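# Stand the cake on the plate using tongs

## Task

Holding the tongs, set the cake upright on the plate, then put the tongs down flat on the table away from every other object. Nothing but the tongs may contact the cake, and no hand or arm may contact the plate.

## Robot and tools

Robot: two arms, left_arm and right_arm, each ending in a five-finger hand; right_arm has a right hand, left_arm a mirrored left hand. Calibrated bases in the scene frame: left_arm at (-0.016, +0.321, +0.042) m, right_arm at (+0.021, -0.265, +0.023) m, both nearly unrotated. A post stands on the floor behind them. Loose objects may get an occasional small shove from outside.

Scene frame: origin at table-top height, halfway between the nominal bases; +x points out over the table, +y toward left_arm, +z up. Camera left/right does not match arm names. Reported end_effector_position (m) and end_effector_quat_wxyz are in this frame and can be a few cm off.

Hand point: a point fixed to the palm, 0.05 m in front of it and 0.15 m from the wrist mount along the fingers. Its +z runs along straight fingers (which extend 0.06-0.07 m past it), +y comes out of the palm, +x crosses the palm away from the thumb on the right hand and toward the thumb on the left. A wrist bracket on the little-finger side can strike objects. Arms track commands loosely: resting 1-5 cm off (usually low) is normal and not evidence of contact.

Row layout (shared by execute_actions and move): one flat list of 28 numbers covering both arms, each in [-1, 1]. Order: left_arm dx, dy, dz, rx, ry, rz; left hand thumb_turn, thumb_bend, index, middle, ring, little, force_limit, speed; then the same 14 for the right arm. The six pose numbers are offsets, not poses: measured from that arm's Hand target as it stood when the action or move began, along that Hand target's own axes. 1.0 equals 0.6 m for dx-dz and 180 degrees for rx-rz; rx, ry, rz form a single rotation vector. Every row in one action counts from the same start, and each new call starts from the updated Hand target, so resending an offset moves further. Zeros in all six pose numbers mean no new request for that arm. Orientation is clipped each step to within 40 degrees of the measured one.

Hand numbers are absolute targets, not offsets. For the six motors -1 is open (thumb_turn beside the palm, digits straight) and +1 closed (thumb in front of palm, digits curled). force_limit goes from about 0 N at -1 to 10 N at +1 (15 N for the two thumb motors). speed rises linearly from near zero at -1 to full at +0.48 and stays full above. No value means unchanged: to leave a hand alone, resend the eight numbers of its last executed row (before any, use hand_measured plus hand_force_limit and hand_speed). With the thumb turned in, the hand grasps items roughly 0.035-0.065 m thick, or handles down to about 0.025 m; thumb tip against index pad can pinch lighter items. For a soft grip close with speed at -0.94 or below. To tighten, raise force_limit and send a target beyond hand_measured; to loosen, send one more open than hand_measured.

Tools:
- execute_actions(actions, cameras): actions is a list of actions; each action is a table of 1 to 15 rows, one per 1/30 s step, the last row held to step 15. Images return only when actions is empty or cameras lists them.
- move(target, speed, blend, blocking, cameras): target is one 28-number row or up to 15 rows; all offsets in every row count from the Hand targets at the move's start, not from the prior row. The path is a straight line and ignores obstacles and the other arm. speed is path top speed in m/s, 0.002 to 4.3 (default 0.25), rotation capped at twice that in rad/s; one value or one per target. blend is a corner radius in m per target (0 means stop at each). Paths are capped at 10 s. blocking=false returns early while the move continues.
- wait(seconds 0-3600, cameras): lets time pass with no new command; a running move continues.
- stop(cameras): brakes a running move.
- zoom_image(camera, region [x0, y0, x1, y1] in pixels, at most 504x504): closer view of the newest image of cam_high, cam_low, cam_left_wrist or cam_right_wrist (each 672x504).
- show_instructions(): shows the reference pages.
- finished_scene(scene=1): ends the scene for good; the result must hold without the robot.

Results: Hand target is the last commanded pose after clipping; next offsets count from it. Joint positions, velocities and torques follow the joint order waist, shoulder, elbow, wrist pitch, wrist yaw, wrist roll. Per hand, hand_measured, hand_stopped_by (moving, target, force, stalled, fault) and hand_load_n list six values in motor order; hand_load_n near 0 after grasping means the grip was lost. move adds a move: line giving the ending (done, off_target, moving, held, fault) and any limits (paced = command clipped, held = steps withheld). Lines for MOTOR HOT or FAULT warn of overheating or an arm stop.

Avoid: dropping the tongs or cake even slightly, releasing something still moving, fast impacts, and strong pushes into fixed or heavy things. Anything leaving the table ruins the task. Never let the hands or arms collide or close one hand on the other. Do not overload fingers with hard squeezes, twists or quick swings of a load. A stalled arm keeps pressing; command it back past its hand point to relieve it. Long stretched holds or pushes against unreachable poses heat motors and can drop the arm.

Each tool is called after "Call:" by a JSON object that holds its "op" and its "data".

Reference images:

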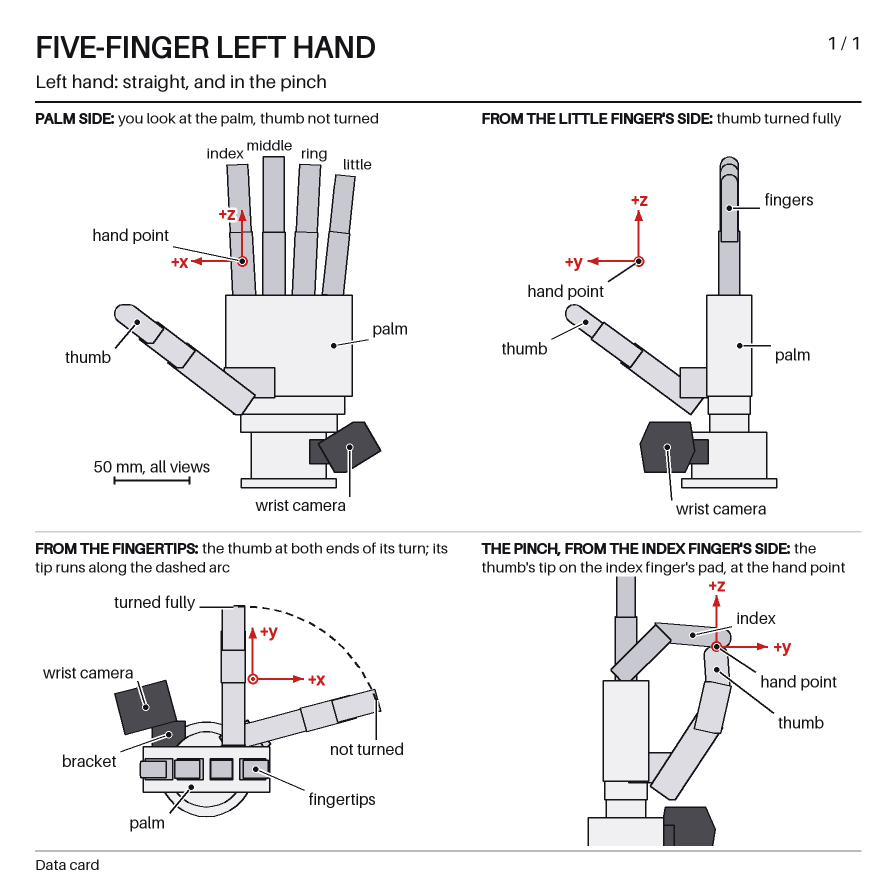

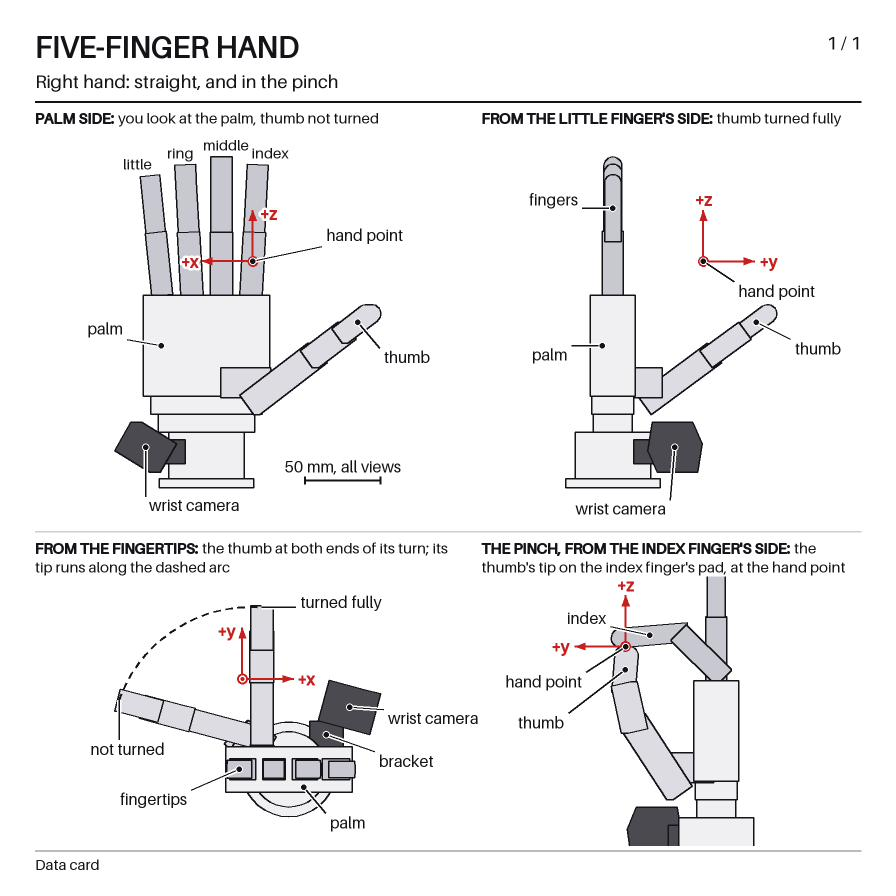

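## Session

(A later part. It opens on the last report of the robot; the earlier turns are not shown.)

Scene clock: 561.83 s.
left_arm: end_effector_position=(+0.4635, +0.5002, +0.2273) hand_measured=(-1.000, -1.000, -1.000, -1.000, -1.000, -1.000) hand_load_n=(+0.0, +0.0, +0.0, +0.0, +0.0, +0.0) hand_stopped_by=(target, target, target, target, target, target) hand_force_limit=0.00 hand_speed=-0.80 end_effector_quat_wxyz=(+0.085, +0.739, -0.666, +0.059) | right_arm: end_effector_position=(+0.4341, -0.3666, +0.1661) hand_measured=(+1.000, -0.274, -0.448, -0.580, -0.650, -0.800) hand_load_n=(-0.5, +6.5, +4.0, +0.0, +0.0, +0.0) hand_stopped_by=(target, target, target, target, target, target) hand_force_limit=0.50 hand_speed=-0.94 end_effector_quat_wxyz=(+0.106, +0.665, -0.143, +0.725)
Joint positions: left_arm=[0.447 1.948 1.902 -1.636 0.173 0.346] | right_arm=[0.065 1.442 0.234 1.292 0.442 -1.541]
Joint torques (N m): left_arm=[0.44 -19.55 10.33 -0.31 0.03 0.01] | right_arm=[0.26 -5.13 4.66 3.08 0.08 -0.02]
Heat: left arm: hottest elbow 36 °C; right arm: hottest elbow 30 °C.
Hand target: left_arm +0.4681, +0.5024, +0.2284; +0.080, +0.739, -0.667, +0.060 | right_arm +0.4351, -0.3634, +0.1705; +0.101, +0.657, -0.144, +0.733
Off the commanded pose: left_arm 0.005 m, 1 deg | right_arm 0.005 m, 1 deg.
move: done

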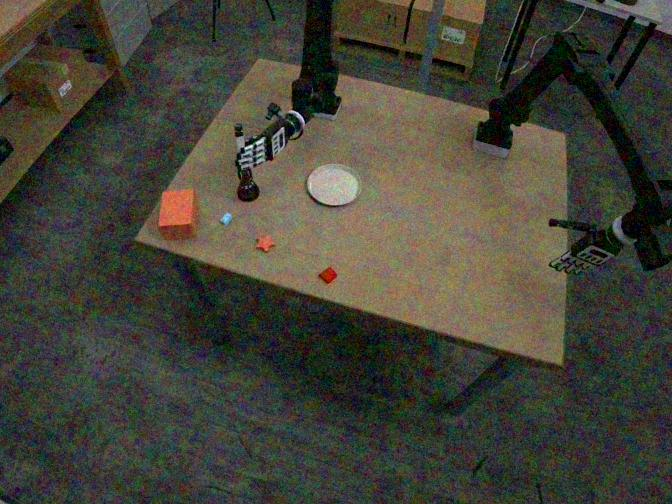

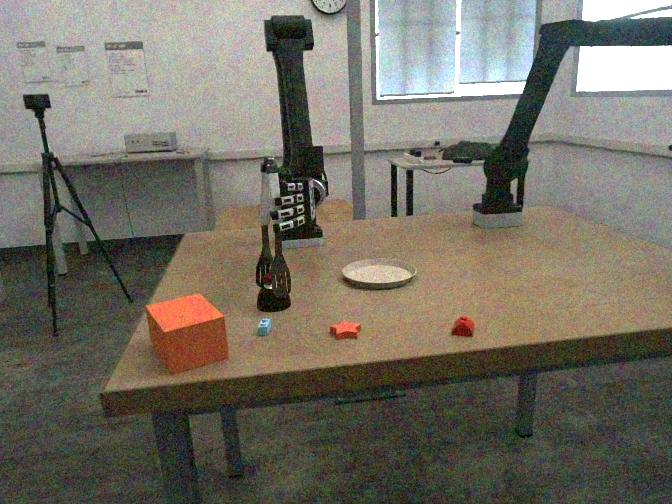

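Call:
{"op": "move", "data": {"target": [0,0,0,0,0,0,-1,-1,-1,-1,-1,-1,0,-0.8,0,0,0,0,0,0,1,-0.25,-0.435,-0.58,-0.65,-0.8,0.5,-0.94], "speed": 0.04, "cameras": ["cam_low"]}}

Call:
{"op": "zoom_image", "data": {"camera": "cam_low", "region": [245, 250, 315, 320]}}

Scene clock: 565.70 s.
left_arm: end_effector_position=(+0.4635, +0.5002, +0.2273) hand_measured=(-1.000, -1.000, -1.000, -1.000, -1.000, -1.000) hand_load_n=(+0.0, -0.5, +0.0, +0.0, +0.0, +0.0) hand_stopped_by=(target, target, target, target, target, target) hand_force_limit=0.00 hand_speed=-0.80 end_effector_quat_wxyz=(+0.085, +0.739, -0.666, +0.059) | right_arm: end_effector_position=(+0.4339, -0.3669, +0.1661) hand_measured=(+1.000, -0.254, -0.438, -0.580, -0.650, -0.800) hand_load_n=(-0.5, +7.0, +4.0, +0.0, +0.0, +0.0) hand_stopped_by=(target, target, target, target, target, target) hand_force_limit=0.50 hand_speed=-0.94 end_effector_quat_wxyz=(+0.107, +0.665, -0.143, +0.725)
Joint positions: left_arm=[0.447 1.948 1.902 -1.636 0.173 0.346] | right_arm=[0.065 1.442 0.234 1.292 0.443 -1.541]
Joint torques (N m): left_arm=[0.03 -19.6 10.28 -0.34 0.01 0.03] | right_arm=[0.26 -5.13 4.64 3.08 0.01 -0.02]
Heat: left arm: hottest elbow 36 °C; right arm: hottest elbow 29 °C.
Hand target: left_arm +0.4681, +0.5024, +0.2284; +0.080, +0.739, -0.667, +0.060 | right_arm +0.4351, -0.3634, +0.1705; +0.101, +0.657, -0.144, +0.733
Off the commanded pose: left_arm 0.005 m, 1 deg | right_arm 0.006 m, 1 deg.
move: done

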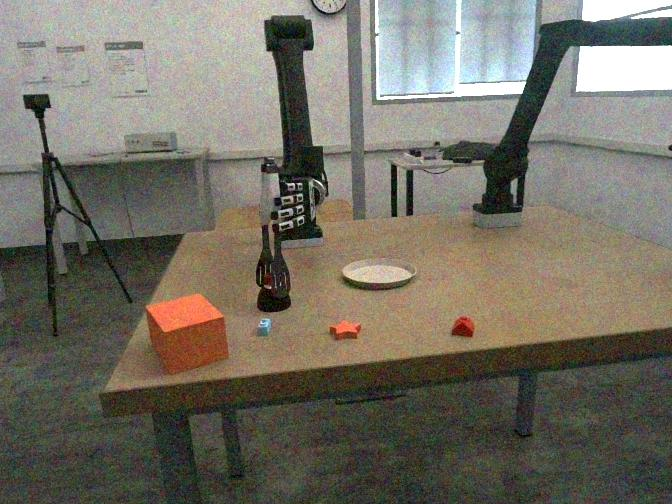

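Scaled by 7.200 from the camera's image (finer frame: 960x720).

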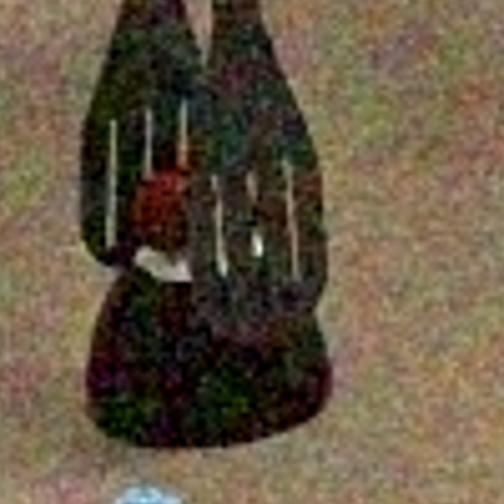

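Call:
{"op": "move", "data": {"target": [0,0,0,0,0,0,-1,-1,-1,-1,-1,-1,0,-0.8,0,0,0,0,0,0,1,-0.25,-0.41,-0.58,-0.65,-0.8,0.5,-0.94], "speed": 0.04, "cameras": ["cam_low"]}}

Call:
{"op": "zoom_image", "data": {"camera": "cam_low", "region": [245, 250, 315, 320]}}

Scene clock: 568.93 s.
left_arm: end_effector_position=(+0.4635, +0.5002, +0.2273) hand_measured=(-1.000, -1.000, -1.000, -1.000, -1.000, -1.000) hand_load_n=(+0.0, +0.0, +0.0, +0.0, +0.0, +0.0) hand_stopped_by=(target, target, target, target, target, target) hand_force_limit=0.00 hand_speed=-0.80 end_effector_quat_wxyz=(+0.085, +0.739, -0.666, +0.059) | right_arm: end_effector_position=(+0.4339, -0.3669, +0.1661) hand_measured=(+1.000, -0.256, -0.412, -0.580, -0.650, -0.800) hand_load_n=(-0.5, +7.0, +4.0, +0.0, +0.0, +0.0) hand_stopped_by=(target, target, target, target, target, target) hand_force_limit=0.50 hand_speed=-0.94 end_effector_quat_wxyz=(+0.107, +0.665, -0.143, +0.725)
Joint positions: left_arm=[0.447 1.948 1.902 -1.636 0.173 0.346] | right_arm=[0.065 1.442 0.234 1.292 0.443 -1.541]
Joint torques (N m): left_arm=[0.26 -19.14 10.3 -0.35 0.01 0.01] | right_arm=[0.26 -5.07 4.66 3.07 0 -0.03]
Heat: left arm: hottest elbow 36 °C; right arm: hottest elbow 29 °C.
Hand target: left_arm +0.4681, +0.5024, +0.2284; +0.080, +0.739, -0.667, +0.060 | right_arm +0.4351, -0.3634, +0.1705; +0.100, +0.657, -0.144, +0.733
Off the commanded pose: left_arm 0.005 m, 1 deg | right_arm 0.006 m, 1 deg.
move: done

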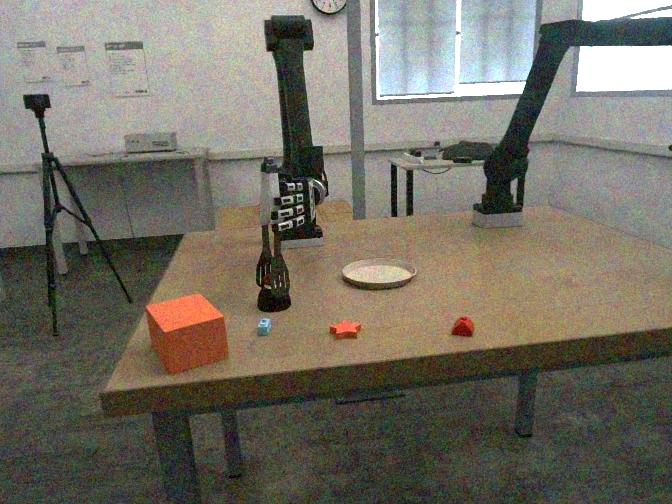

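Scaled by 7.200 from the camera's image (finer frame: 960x720).

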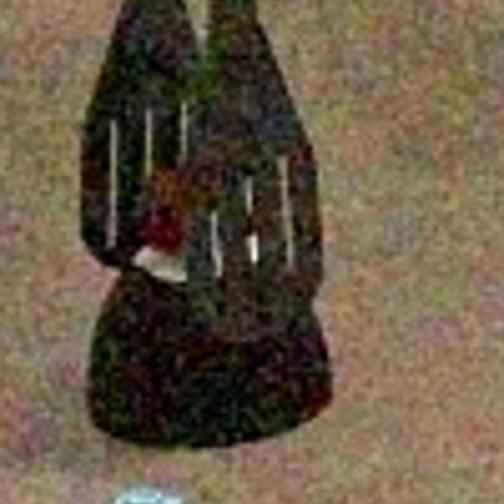

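Call:
{"op": "move", "data": {"target": [0,0,0,0,0,0,-1,-1,-1,-1,-1,-1,0,-0.8,0,0,0,0,0,0,1,-0.22,-0.38,-0.58,-0.65,-0.8,0.5,-0.94], "speed": 0.04, "cameras": ["cam_low","cam_high"]}}

Call:
{"op": "zoom_image", "data": {"camera": "cam_low", "region": [245, 250, 315, 320]}}

Scene clock: 573.60 s.
left_arm: end_effector_position=(+0.4635, +0.5002, +0.2273) hand_measured=(-1.000, -1.000, -1.000, -1.000, -1.000, -1.000) hand_load_n=(-0.5, +0.0, +0.0, +0.0, +0.0, +0.0) hand_stopped_by=(target, target, target, target, target, target) hand_force_limit=0.00 hand_speed=-0.80 end_effector_quat_wxyz=(+0.085, +0.739, -0.666, +0.059) | right_arm: end_effector_position=(+0.4339, -0.3669, +0.1661) hand_measured=(+1.000, -0.224, -0.382, -0.580, -0.650, -0.800) hand_load_n=(-0.5, +7.5, +4.5, +0.0, +0.0, +0.0) hand_stopped_by=(target, target, target, target, target, target) hand_force_limit=0.50 hand_speed=-0.94 end_effector_quat_wxyz=(+0.107, +0.665, -0.143, +0.725)
Joint positions: left_arm=[0.447 1.948 1.902 -1.636 0.173 0.346] | right_arm=[0.065 1.442 0.234 1.292 0.443 -1.541]
Joint torques (N m): left_arm=[0.5 -19.14 10.35 -0.32 0.02 0.01] | right_arm=[0.26 -5.13 4.66 3.08 0 -0.02]
Heat: left arm: hottest elbow 36 °C; right arm: hottest elbow 29 °C.
Hand target: left_arm +0.4681, +0.5024, +0.2284; +0.080, +0.739, -0.667, +0.060 | right_arm +0.4351, -0.3634, +0.1705; +0.100, +0.657, -0.144, +0.733
Off the commanded pose: left_arm 0.005 m, 1 deg | right_arm 0.006 m, 1 deg.
move: done
Images, in order (width x height): cam_high 672x504, cam_low 672x504.

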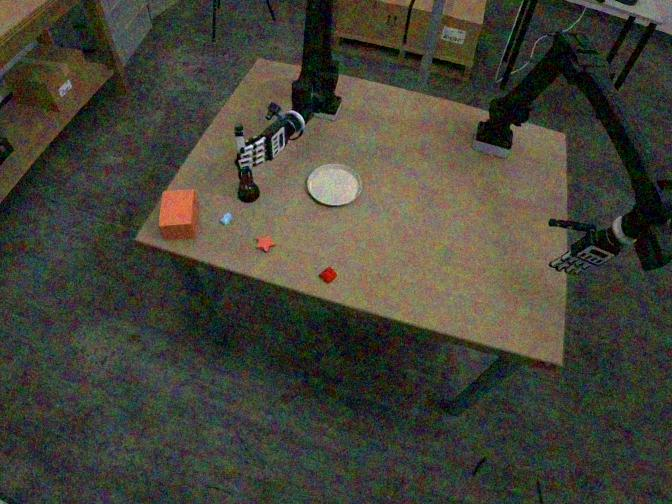

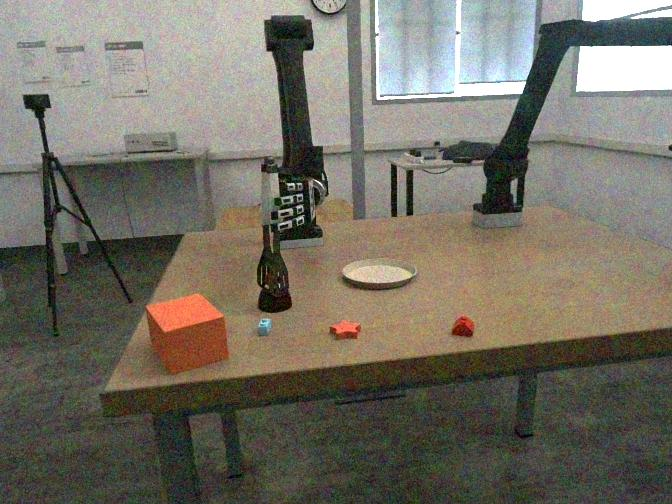

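Scaled by 7.200 from the camera's image (finer frame: 960x720).

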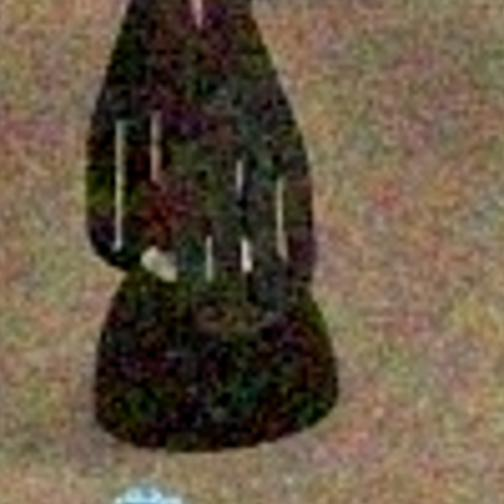

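Call:
{"op": "zoom_image", "data": {"camera": "cam_high", "region": [225, 150, 275, 210]}}

Scaled by 8.400 from the camera's image (finer frame: 960x720).

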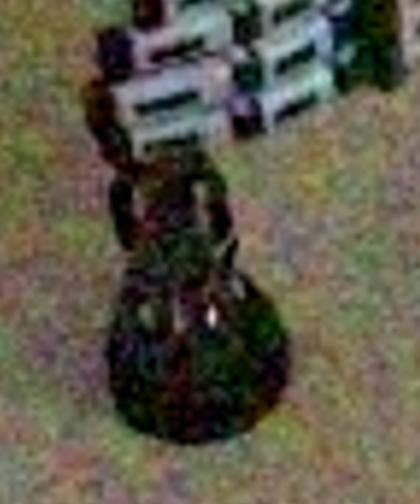

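Call:
{"op": "move", "data": {"target": [0,0,0,0,0,0,-1,-1,-1,-1,-1,-1,0,-0.8,0,0,0,0,0,0,1,-0.22,-0.35,-0.58,-0.65,-0.8,0.5,-0.94], "speed": 0.04, "cameras": ["cam_low"]}}

Call:
{"op": "zoom_image", "data": {"camera": "cam_low", "region": [245, 250, 315, 320]}}

Scene clock: 581.23 s.
left_arm: end_effector_position=(+0.4635, +0.5002, +0.2273) hand_measured=(-1.000, -1.000, -1.000, -1.000, -1.000, -1.000) hand_load_n=(+0.0, -0.5, +0.0, +0.0, +0.0, +0.0) hand_stopped_by=(target, target, target, target, target, target) hand_force_limit=0.00 hand_speed=-0.80 end_effector_quat_wxyz=(+0.085, +0.739, -0.666, +0.059) | right_arm: end_effector_position=(+0.4339, -0.3669, +0.1661) hand_measured=(+1.000, -0.226, -0.352, -0.580, -0.650, -0.800) hand_load_n=(-0.5, +9.5, +7.0, +0.0, +0.0, +0.0) hand_stopped_by=(target, target, target, target, target, target) hand_force_limit=0.50 hand_speed=-0.94 end_effector_quat_wxyz=(+0.107, +0.665, -0.143, +0.725)
Joint positions: left_arm=[0.447 1.948 1.902 -1.636 0.173 0.346] | right_arm=[0.065 1.442 0.234 1.292 0.443 -1.541]
Joint torques (N m): left_arm=[0.62 -19.31 10.43 -0.28 0.03 -0.02] | right_arm=[0.26 -5.13 4.64 3.07 0 -0.02]
Heat: left arm: hottest elbow 36 °C; right arm: hottest elbow 29 °C.
Hand target: left_arm +0.4681, +0.5024, +0.2284; +0.080, +0.739, -0.667, +0.060 | right_arm +0.4351, -0.3634, +0.1705; +0.100, +0.657, -0.144, +0.733
Off the commanded pose: left_arm 0.005 m, 1 deg | right_arm 0.006 m, 1 deg.
move: done

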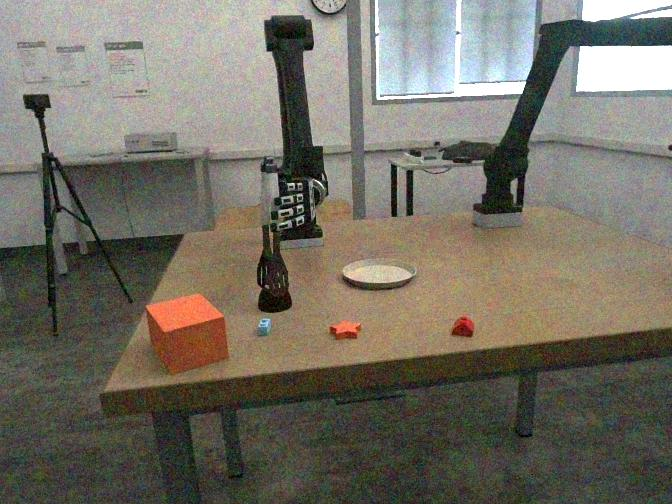

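Scaled by 7.200 from the camera's image (finer frame: 960x720).

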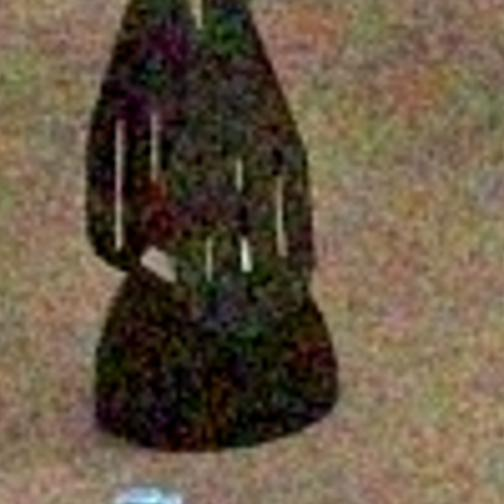

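Call:
{"op": "move", "data": {"target": [0,0,0,0,0,0,-1,-1,-1,-1,-1,-1,0,-0.8,0,0,0,0,0,0,1,-0.215,-0.335,-0.58,-0.65,-0.8,0.8,-0.94], "speed": 0.04, "cameras": ["cam_low"]}}

Call:
{"op": "zoom_image", "data": {"camera": "cam_low", "region": [245, 250, 315, 320]}}

Scene clock: 586.03 s.
left_arm: end_effector_position=(+0.4635, +0.5002, +0.2273) hand_measured=(-1.000, -1.000, -1.000, -1.000, -1.000, -1.000) hand_load_n=(+0.0, +0.0, +0.0, +0.0, +0.0, +0.0) hand_stopped_by=(target, target, target, target, target, target) hand_force_limit=0.00 hand_speed=-0.80 end_effector_quat_wxyz=(+0.085, +0.739, -0.666, +0.059) | right_arm: end_effector_position=(+0.4339, -0.3669, +0.1661) hand_measured=(+1.000, -0.224, -0.340, -0.580, -0.650, -0.800) hand_load_n=(-0.5, +11.0, +9.0, +0.0, +0.0, +0.0) hand_stopped_by=(target, target, force, target, target, target) hand_force_limit=0.80 hand_speed=-0.94 end_effector_quat_wxyz=(+0.107, +0.665, -0.143, +0.725)
Joint positions: left_arm=[0.447 1.948 1.902 -1.636 0.173 0.346] | right_arm=[0.065 1.442 0.234 1.292 0.443 -1.541]
Joint torques (N m): left_arm=[0.32 -19.55 10.32 -0.24 0.01 0.02] | right_arm=[0.26 -5.13 4.66 3.08 0 -0.02]
Heat: left arm: hottest elbow 36 °C; right arm: hottest elbow 29 °C.
Hand target: left_arm +0.4681, +0.5024, +0.2284; +0.080, +0.739, -0.667, +0.060 | right_arm +0.4351, -0.3634, +0.1705; +0.100, +0.657, -0.144, +0.733
Off the commanded pose: left_arm 0.005 m, 1 deg | right_arm 0.006 m, 1 deg.
move: done

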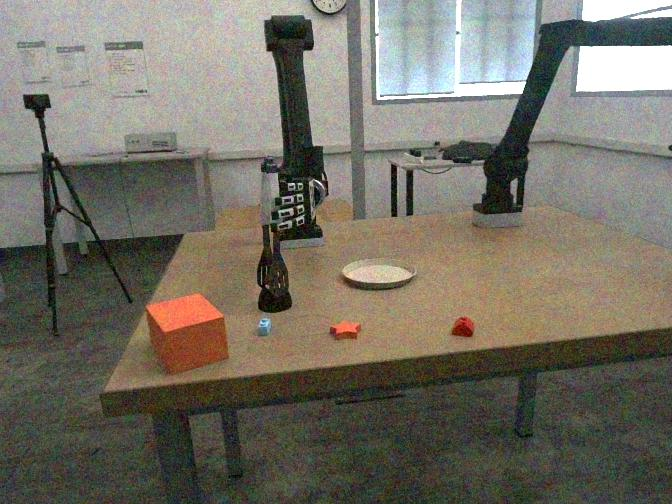

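Scaled by 7.200 from the camera's image (finer frame: 960x720).

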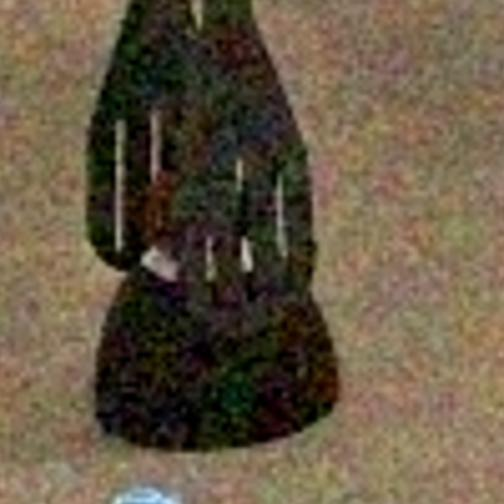

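Call:
{"op": "move", "data": {"target": [0,0,0,0,0,0,-1,-1,-1,-1,-1,-1,0,-0.8,0.0496,-0.004,0.0048,0,0,0,1,-0.215,-0.335,-0.58,-0.65,-0.8,0.8,-0.94], "speed": 0.04, "cameras": ["cam_low","cam_high"]}}

Call:
{"op": "zoom_image", "data": {"camera": "cam_low", "region": [245, 240, 315, 320]}}

Scene clock: 590.27 s.
left_arm: end_effector_position=(+0.4635, +0.5002, +0.2273) hand_measured=(-1.000, -1.000, -1.000, -1.000, -1.000, -1.000) hand_load_n=(+0.0, +0.0, +0.0, +0.0, -0.5, +0.0) hand_stopped_by=(target, target, target, target, target, target) hand_force_limit=0.00 hand_speed=-0.80 end_effector_quat_wxyz=(+0.085, +0.739, -0.666, +0.059) | right_arm: end_effector_position=(+0.4278, -0.3673, +0.1873) hand_measured=(+1.000, -0.224, -0.340, -0.580, -0.650, -0.800) hand_load_n=(-0.5, +11.0, +8.5, +0.5, +0.0, +0.0) hand_stopped_by=(target, target, force, target, target, target) hand_force_limit=0.80 hand_speed=-0.94 end_effector_quat_wxyz=(+0.108, +0.668, -0.142, +0.722)
Joint positions: left_arm=[0.447 1.948 1.902 -1.636 0.173 0.346] | right_arm=[0.066 1.288 0.234 1.128 0.444 -1.541]
Joint torques (N m): left_arm=[0.09 -19.66 10.33 -0.31 0.03 -0.01] | right_arm=[0.26 -5.48 7.43 1.94 0.01 -0.03]
Heat: left arm: hottest elbow 36 °C; right arm: hottest elbow 29 °C.
Hand target: left_arm +0.4681, +0.5024, +0.2284; +0.080, +0.739, -0.667, +0.060 | right_arm +0.4352, -0.3633, +0.2004; +0.100, +0.657, -0.144, +0.733
Off the commanded pose: left_arm 0.005 m, 1 deg | right_arm 0.016 m, 2 deg.
move: off_target (right_arm)
Images, in order (width x height): cam_high 672x504, cam_low 672x504.

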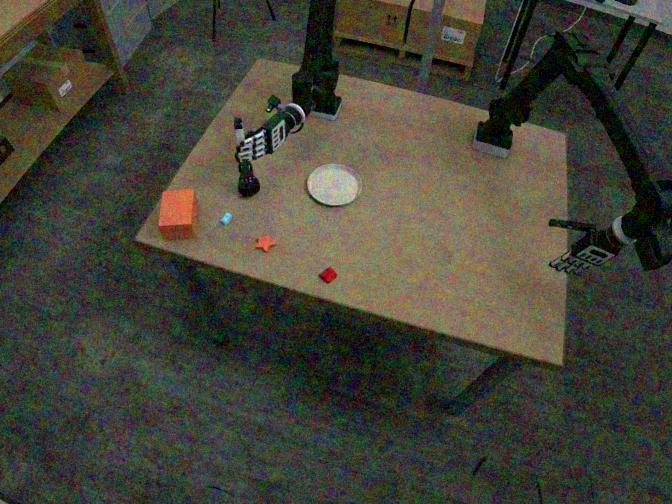

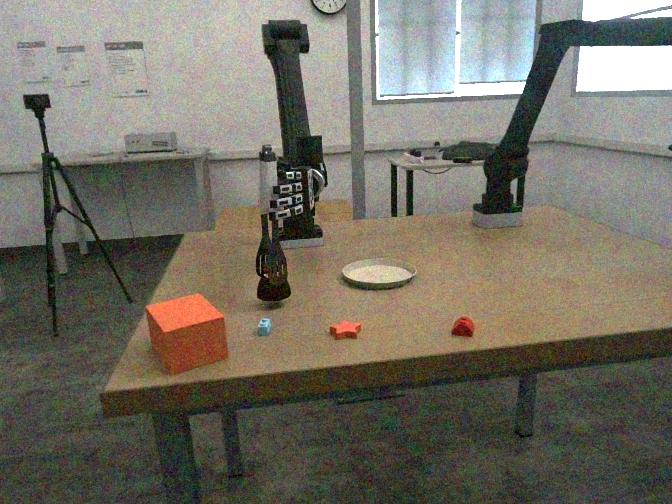

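Scaled by 6.300 from the camera's image (finer frame: 960x720).

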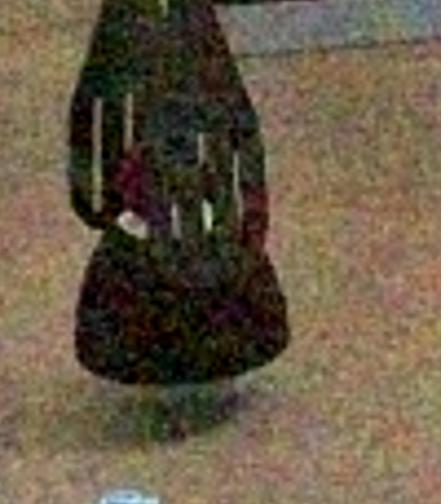

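Call:
{"op": "move", "data": {"target": [[0,0,0,0,0,0,-1,-1,-1,-1,-1,-1,0,-0.8,0.0744,-0.006,0.0072,0,0,0,1,-0.215,-0.335,-0.58,-0.65,-0.8,0.8,-0.94],[0,0,0,0,0,0,-1,-1,-1,-1,-1,-1,0,-0.8,0.072,-0.1726,-0.11,0,0,0,1,-0.215,-0.335,-0.58,-0.65,-0.8,0.8,-0.94]], "speed": 0.07, "blend": [0.02, 0], "cameras": ["cam_low","cam_high"]}}

Call:
{"op": "zoom_image", "data": {"camera": "cam_low", "region": [260, 180, 420, 300]}}

Call:
{"op": "zoom_image", "data": {"camera": "cam_high", "region": [240, 110, 370, 220]}}

Scene clock: 601.70 s.
left_arm: end_effector_position=(+0.4635, +0.5002, +0.2273) hand_measured=(-1.000, -1.000, -1.000, -1.000, -1.000, -1.000) hand_load_n=(+0.0, +0.0, +0.0, +0.0, +0.0, +0.0) hand_stopped_by=(target, target, target, target, target, target) hand_force_limit=0.00 hand_speed=-0.80 end_effector_quat_wxyz=(+0.085, +0.739, -0.666, +0.059) | right_arm: end_effector_position=(+0.3917, -0.2545, +0.2225) hand_measured=(+1.000, -0.224, -0.340, -0.580, -0.650, -0.800) hand_load_n=(-0.5, +11.0, +8.5, +0.0, +0.0, +0.0) hand_stopped_by=(target, target, force, target, target, target) hand_force_limit=0.80 hand_speed=-0.94 end_effector_quat_wxyz=(+0.110, +0.675, -0.137, +0.717)
Joint positions: left_arm=[0.447 1.948 1.902 -1.636 0.173 0.346] | right_arm=[0.552 1.112 0.279 0.919 0.923 -1.591]
Joint torques (N m): left_arm=[0.5 -19.19 10.33 -0.31 0.02 0] | right_arm=[0.21 -2.55 10.56 3.08 0.05 -0.35]
Heat: left arm: hottest elbow 36 °C; right arm: hottest elbow 30 °C.
Hand target: left_arm +0.4681, +0.5024, +0.2284; +0.080, +0.739, -0.667, +0.060 | right_arm +0.4033, -0.2453, +0.2451; +0.100, +0.657, -0.144, +0.733
Off the commanded pose: left_arm 0.005 m, 1 deg | right_arm 0.027 m, 3 deg.
move: off_target (right_arm)
Images, in order (width x height): cam_high 672x504, cam_low 672x504.

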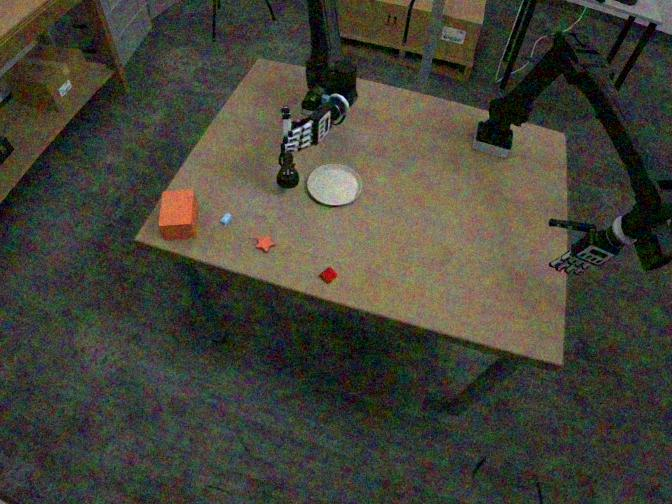

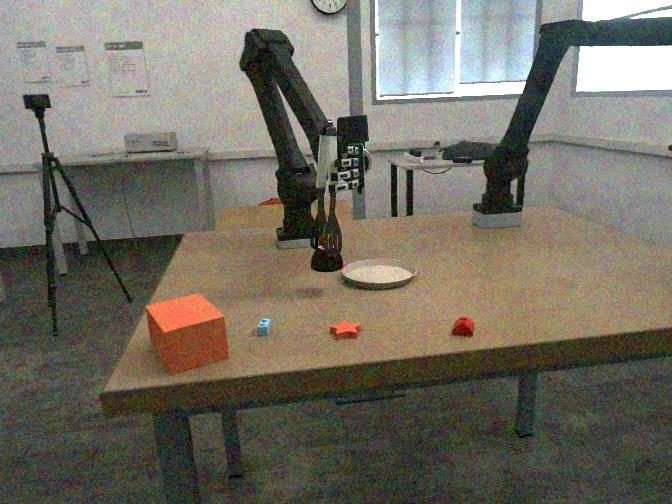

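Scaled by 3.150 from the camera's image (finer frame: 960x720).

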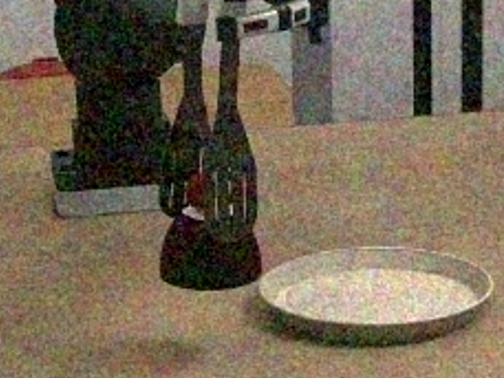

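Scaled by 3.877 from the camera's image (finer frame: 960x720).

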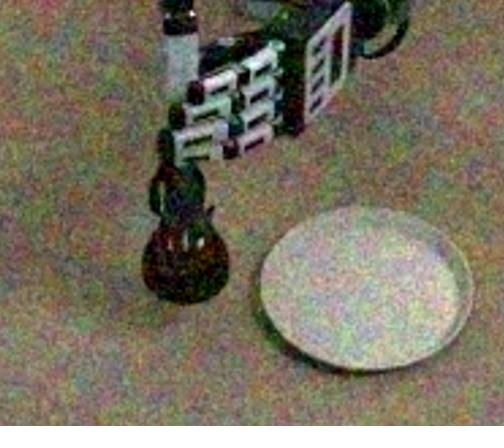

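Call:
{"op": "move", "data": {"target": [0,0,0,0,0,0,-1,-1,-1,-1,-1,-1,0,-0.8,0.004,-0.1413,-0.1627,0,0,0,1,-0.215,-0.335,-0.58,-0.65,-0.8,0.8,-0.94], "speed": 0.07, "cameras": ["cam_low","cam_high"]}}

Call:
{"op": "zoom_image", "data": {"camera": "cam_low", "region": [310, 180, 450, 300]}}

Call:
{"op": "zoom_image", "data": {"camera": "cam_high", "region": [270, 110, 390, 220]}}

Scene clock: 614.53 s.
left_arm: end_effector_position=(+0.4635, +0.5002, +0.2273) hand_measured=(-1.000, -1.000, -1.000, -1.000, -1.000, -1.000) hand_load_n=(+0.0, +0.0, +0.0, +0.0, +0.0, +0.0) hand_stopped_by=(target, target, target, target, target, target) hand_force_limit=0.00 hand_speed=-0.80 end_effector_quat_wxyz=(+0.085, +0.739, -0.666, +0.059) | right_arm: end_effector_position=(+0.3360, -0.1431, +0.2351) hand_measured=(+1.000, -0.224, -0.340, -0.580, -0.650, -0.800) hand_load_n=(-0.5, +6.0, +4.5, +0.0, +0.0, +0.0) hand_stopped_by=(target, target, force, target, target, target) hand_force_limit=0.80 hand_speed=-0.94 end_effector_quat_wxyz=(+0.109, +0.665, -0.136, +0.726)
Joint positions: left_arm=[0.447 1.948 1.902 -1.636 0.173 0.346] | right_arm=[0.999 1.324 0.375 1.327 1.357 -1.888]
Joint torques (N m): left_arm=[0.38 -19.37 10.37 -0.39 0.04 0.02] | right_arm=[0.21 -4.19 8.54 2.24 -0.32 -0.29]
Heat: left arm: hottest elbow 37 °C; right arm: hottest elbow 31 °C.
Hand target: left_arm +0.4681, +0.5024, +0.2284; +0.080, +0.739, -0.667, +0.060 | right_arm +0.3403, -0.1323, +0.2450; +0.100, +0.657, -0.144, +0.733
Off the commanded pose: left_arm 0.005 m, 1 deg | right_arm 0.015 m, 2 deg.
move: off_target (right_arm)
Images, in order (width x height): cam_high 672x504, cam_low 672x504.

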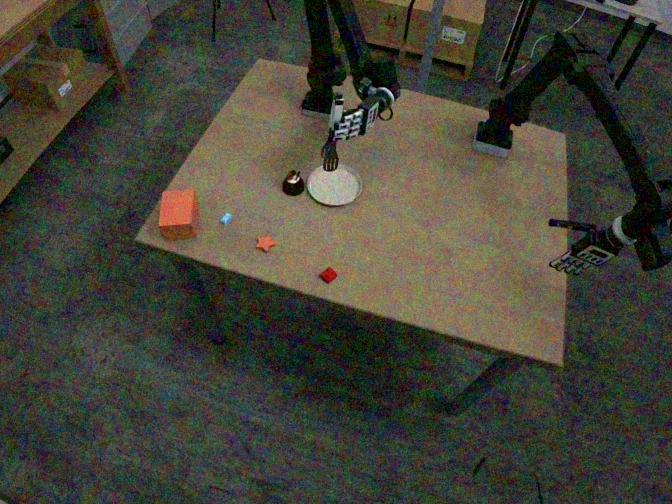

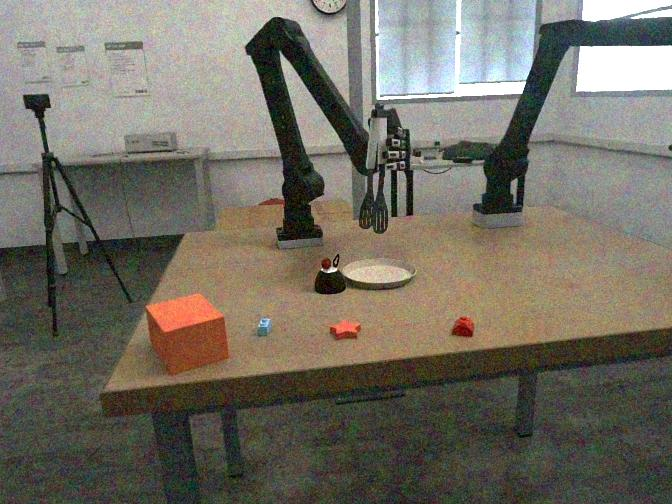

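Scaled by 3.600 from the camera's image (finer frame: 960x720).

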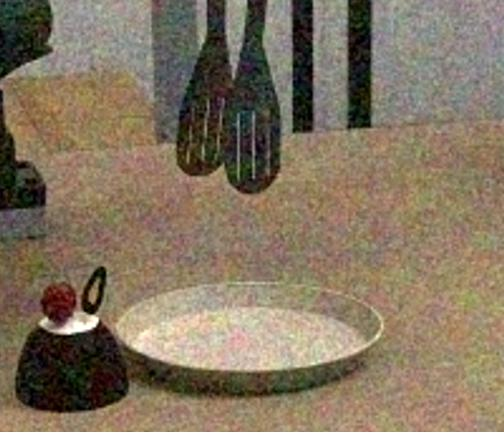

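Scaled by 4.200 from the camera's image (finer frame: 960x720).

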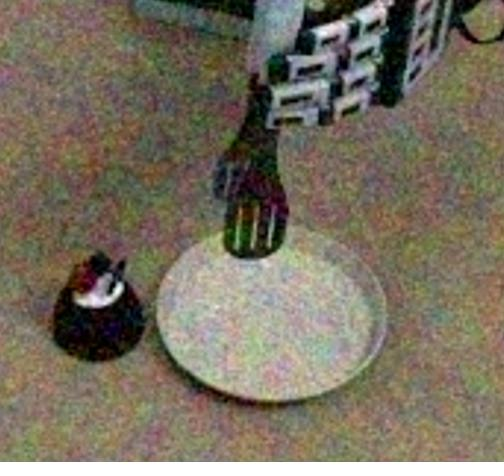

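Call:
{"op": "move", "data": {"target": [0,0,0,0,0,0,-1,-1,-1,-1,-1,-1,0,-0.8,0.0493,0.1347,0.126,0,0,0,1,-0.41,-0.53,-0.58,-0.65,-0.8,0.5,-0.8], "speed": 0.08, "cameras": ["cam_low","cam_high"]}}

Call:
{"op": "zoom_image", "data": {"camera": "cam_low", "region": [290, 180, 390, 300]}}

Call:
{"op": "zoom_image", "data": {"camera": "cam_high", "region": [250, 110, 350, 210]}}

Scene clock: 630.63 s.
left_arm: end_effector_position=(+0.4635, +0.5002, +0.2273) hand_measured=(-1.000, -1.000, -1.000, -1.000, -1.000, -1.000) hand_load_n=(+0.0, +0.0, +0.0, +0.0, +0.0, +0.0) hand_stopped_by=(target, target, target, target, target, target) hand_force_limit=0.00 hand_speed=-0.80 end_effector_quat_wxyz=(+0.085, +0.739, -0.666, +0.059) | right_arm: end_effector_position=(+0.3800, -0.2335, +0.2714) hand_measured=(+1.000, -0.412, -0.530, -0.580, -0.650, -0.800) hand_load_n=(+0.0, +5.5, +3.5, +0.0, +0.0, +0.0) hand_stopped_by=(target, target, target, target, target, target) hand_force_limit=0.50 hand_speed=-0.80 end_effector_quat_wxyz=(+0.105, +0.660, -0.137, +0.731)
Joint positions: left_arm=[0.447 1.948 1.902 -1.636 0.173 0.346] | right_arm=[0.649 0.984 0.338 0.817 1.012 -1.653]
Joint torques (N m): left_arm=[0.44 -19.37 10.37 -0.32 0.03 0.01] | right_arm=[-0.91 -3.14 8.34 1.39 -0.3 0.03]
Heat: left arm: hottest elbow 37 °C; right arm: hottest elbow 31 °C.
Hand target: left_arm +0.4681, +0.5024, +0.2284; +0.080, +0.739, -0.667, +0.060 | right_arm +0.3803, -0.2354, +0.2751; +0.100, +0.657, -0.144, +0.733
Off the commanded pose: left_arm 0.005 m, 1 deg | right_arm 0.004 m, 1 deg.
move: done
Images, in order (width x height): cam_high 672x504, cam_low 672x504.

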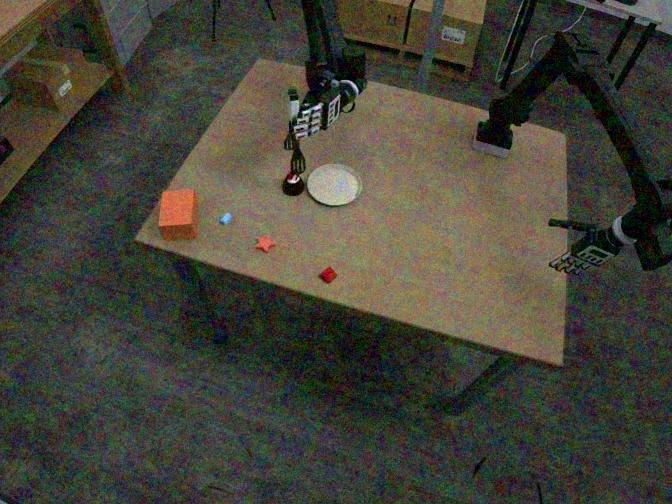

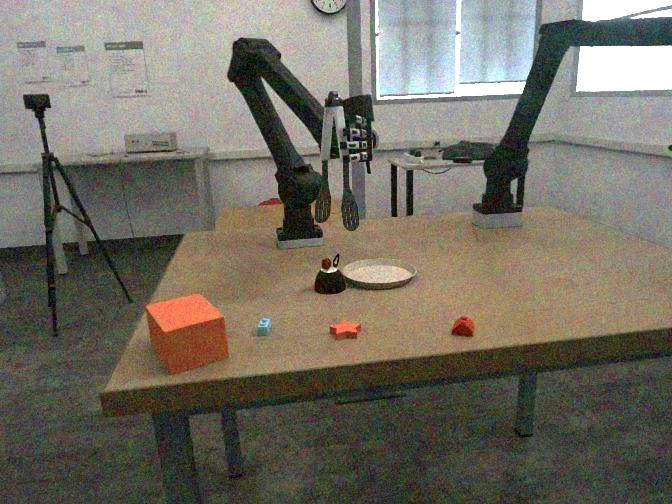

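Scaled by 4.200 from the camera's image (finer frame: 960x720).

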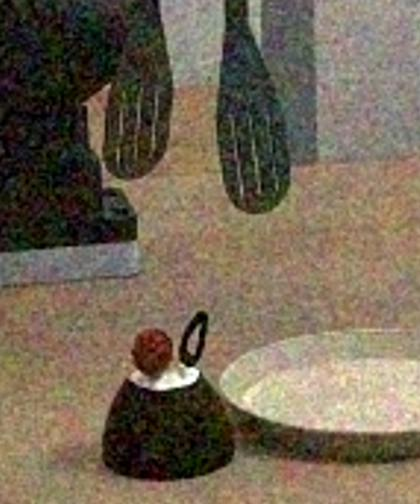

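Scaled by 5.040 from the camera's image (finer frame: 960x720).

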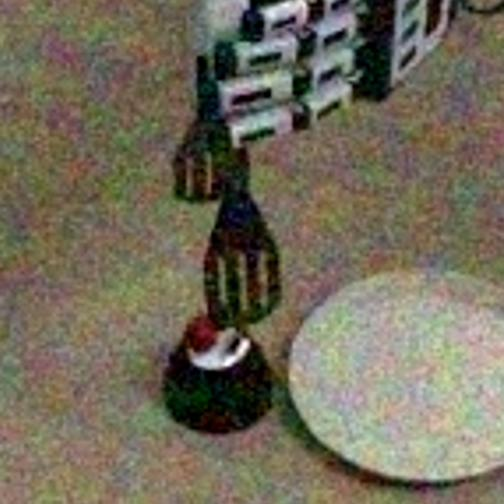

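Call:
{"op": "move", "data": {"target": [0,0,0,0,0,0,-1,-1,-1,-1,-1,-1,0,-0.8,-0.1267,0.0311,-0.0185,0,0,0,1,-0.41,-0.53,-0.58,-0.65,-0.8,0.5,-0.8], "speed": 0.08, "cameras": ["cam_low","cam_high"]}}

Call:
{"op": "zoom_image", "data": {"camera": "cam_low", "region": [290, 200, 380, 300]}}

Call:
{"op": "zoom_image", "data": {"camera": "cam_high", "region": [260, 140, 330, 210]}}

Scene clock: 643.37 s.
left_arm: end_effector_position=(+0.4635, +0.5002, +0.2273) hand_measured=(-1.000, -1.000, -1.000, -1.000, -1.000, -1.000) hand_load_n=(+0.0, +0.0, +0.0, +0.0, +0.0, +0.0) hand_stopped_by=(target, target, target, target, target, target) hand_force_limit=0.00 hand_speed=-0.80 end_effector_quat_wxyz=(+0.085, +0.739, -0.666, +0.059) | right_arm: end_effector_position=(+0.3714, -0.2435, +0.1948) hand_measured=(+1.000, -0.412, -0.530, -0.580, -0.650, -0.800) hand_load_n=(+0.0, +5.5, +3.5, +0.0, +0.0, +0.0) hand_stopped_by=(target, target, target, target, target, target) hand_force_limit=0.50 hand_speed=-0.80 end_effector_quat_wxyz=(+0.100, +0.663, -0.139, +0.729)
Joint positions: left_arm=[0.447 1.948 1.902 -1.636 0.173 0.346] | right_arm=[0.637 1.26 0.206 1.207 0.996 -1.63]
Joint torques (N m): left_arm=[0.32 -19.25 10.28 -0.25 0.01 0] | right_arm=[-1.08 -2.73 5.6 2.85 -0.23 -0.15]
Heat: left arm: hottest elbow 37 °C; right arm: hottest elbow 31 °C.
Hand target: left_arm +0.4681, +0.5024, +0.2284; +0.080, +0.739, -0.667, +0.060 | right_arm +0.3725, -0.2460, +0.1972; +0.100, +0.657, -0.144, +0.733
Off the commanded pose: left_arm 0.005 m, 1 deg | right_arm 0.004 m, 1 deg.
move: done
Images, in order (width x height): cam_high 672x504, cam_low 672x504.

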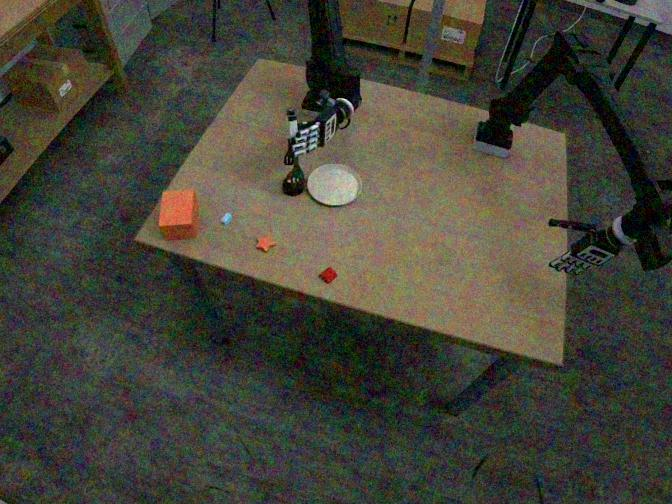

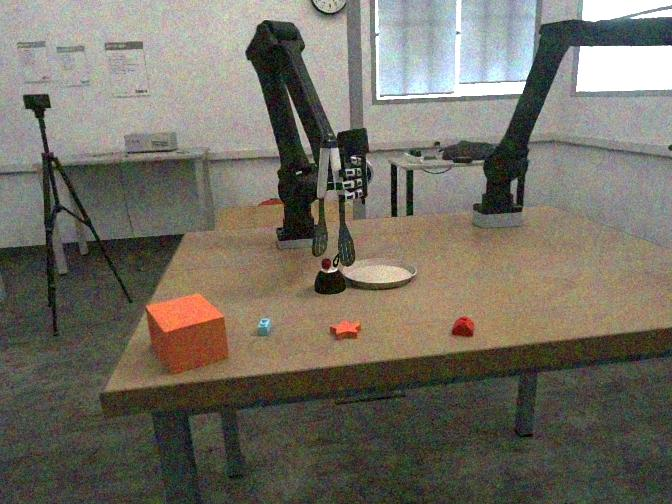

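Scaled by 5.040 from the camera's image (finer frame: 960x720).

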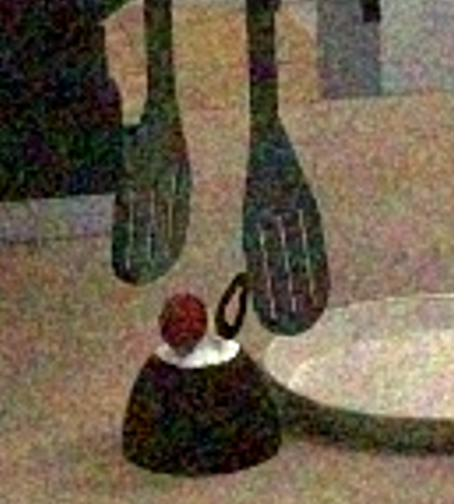

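Scaled by 7.200 from the camera's image (finer frame: 960x720).

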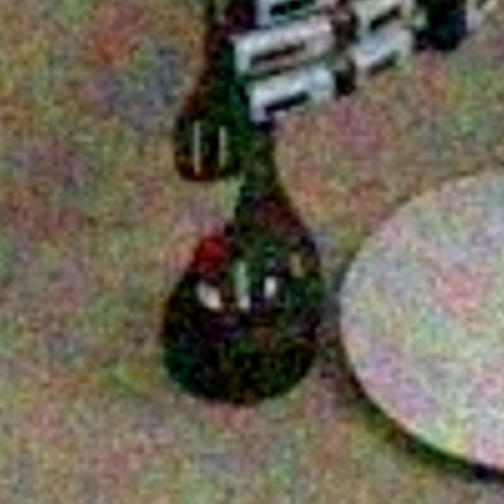

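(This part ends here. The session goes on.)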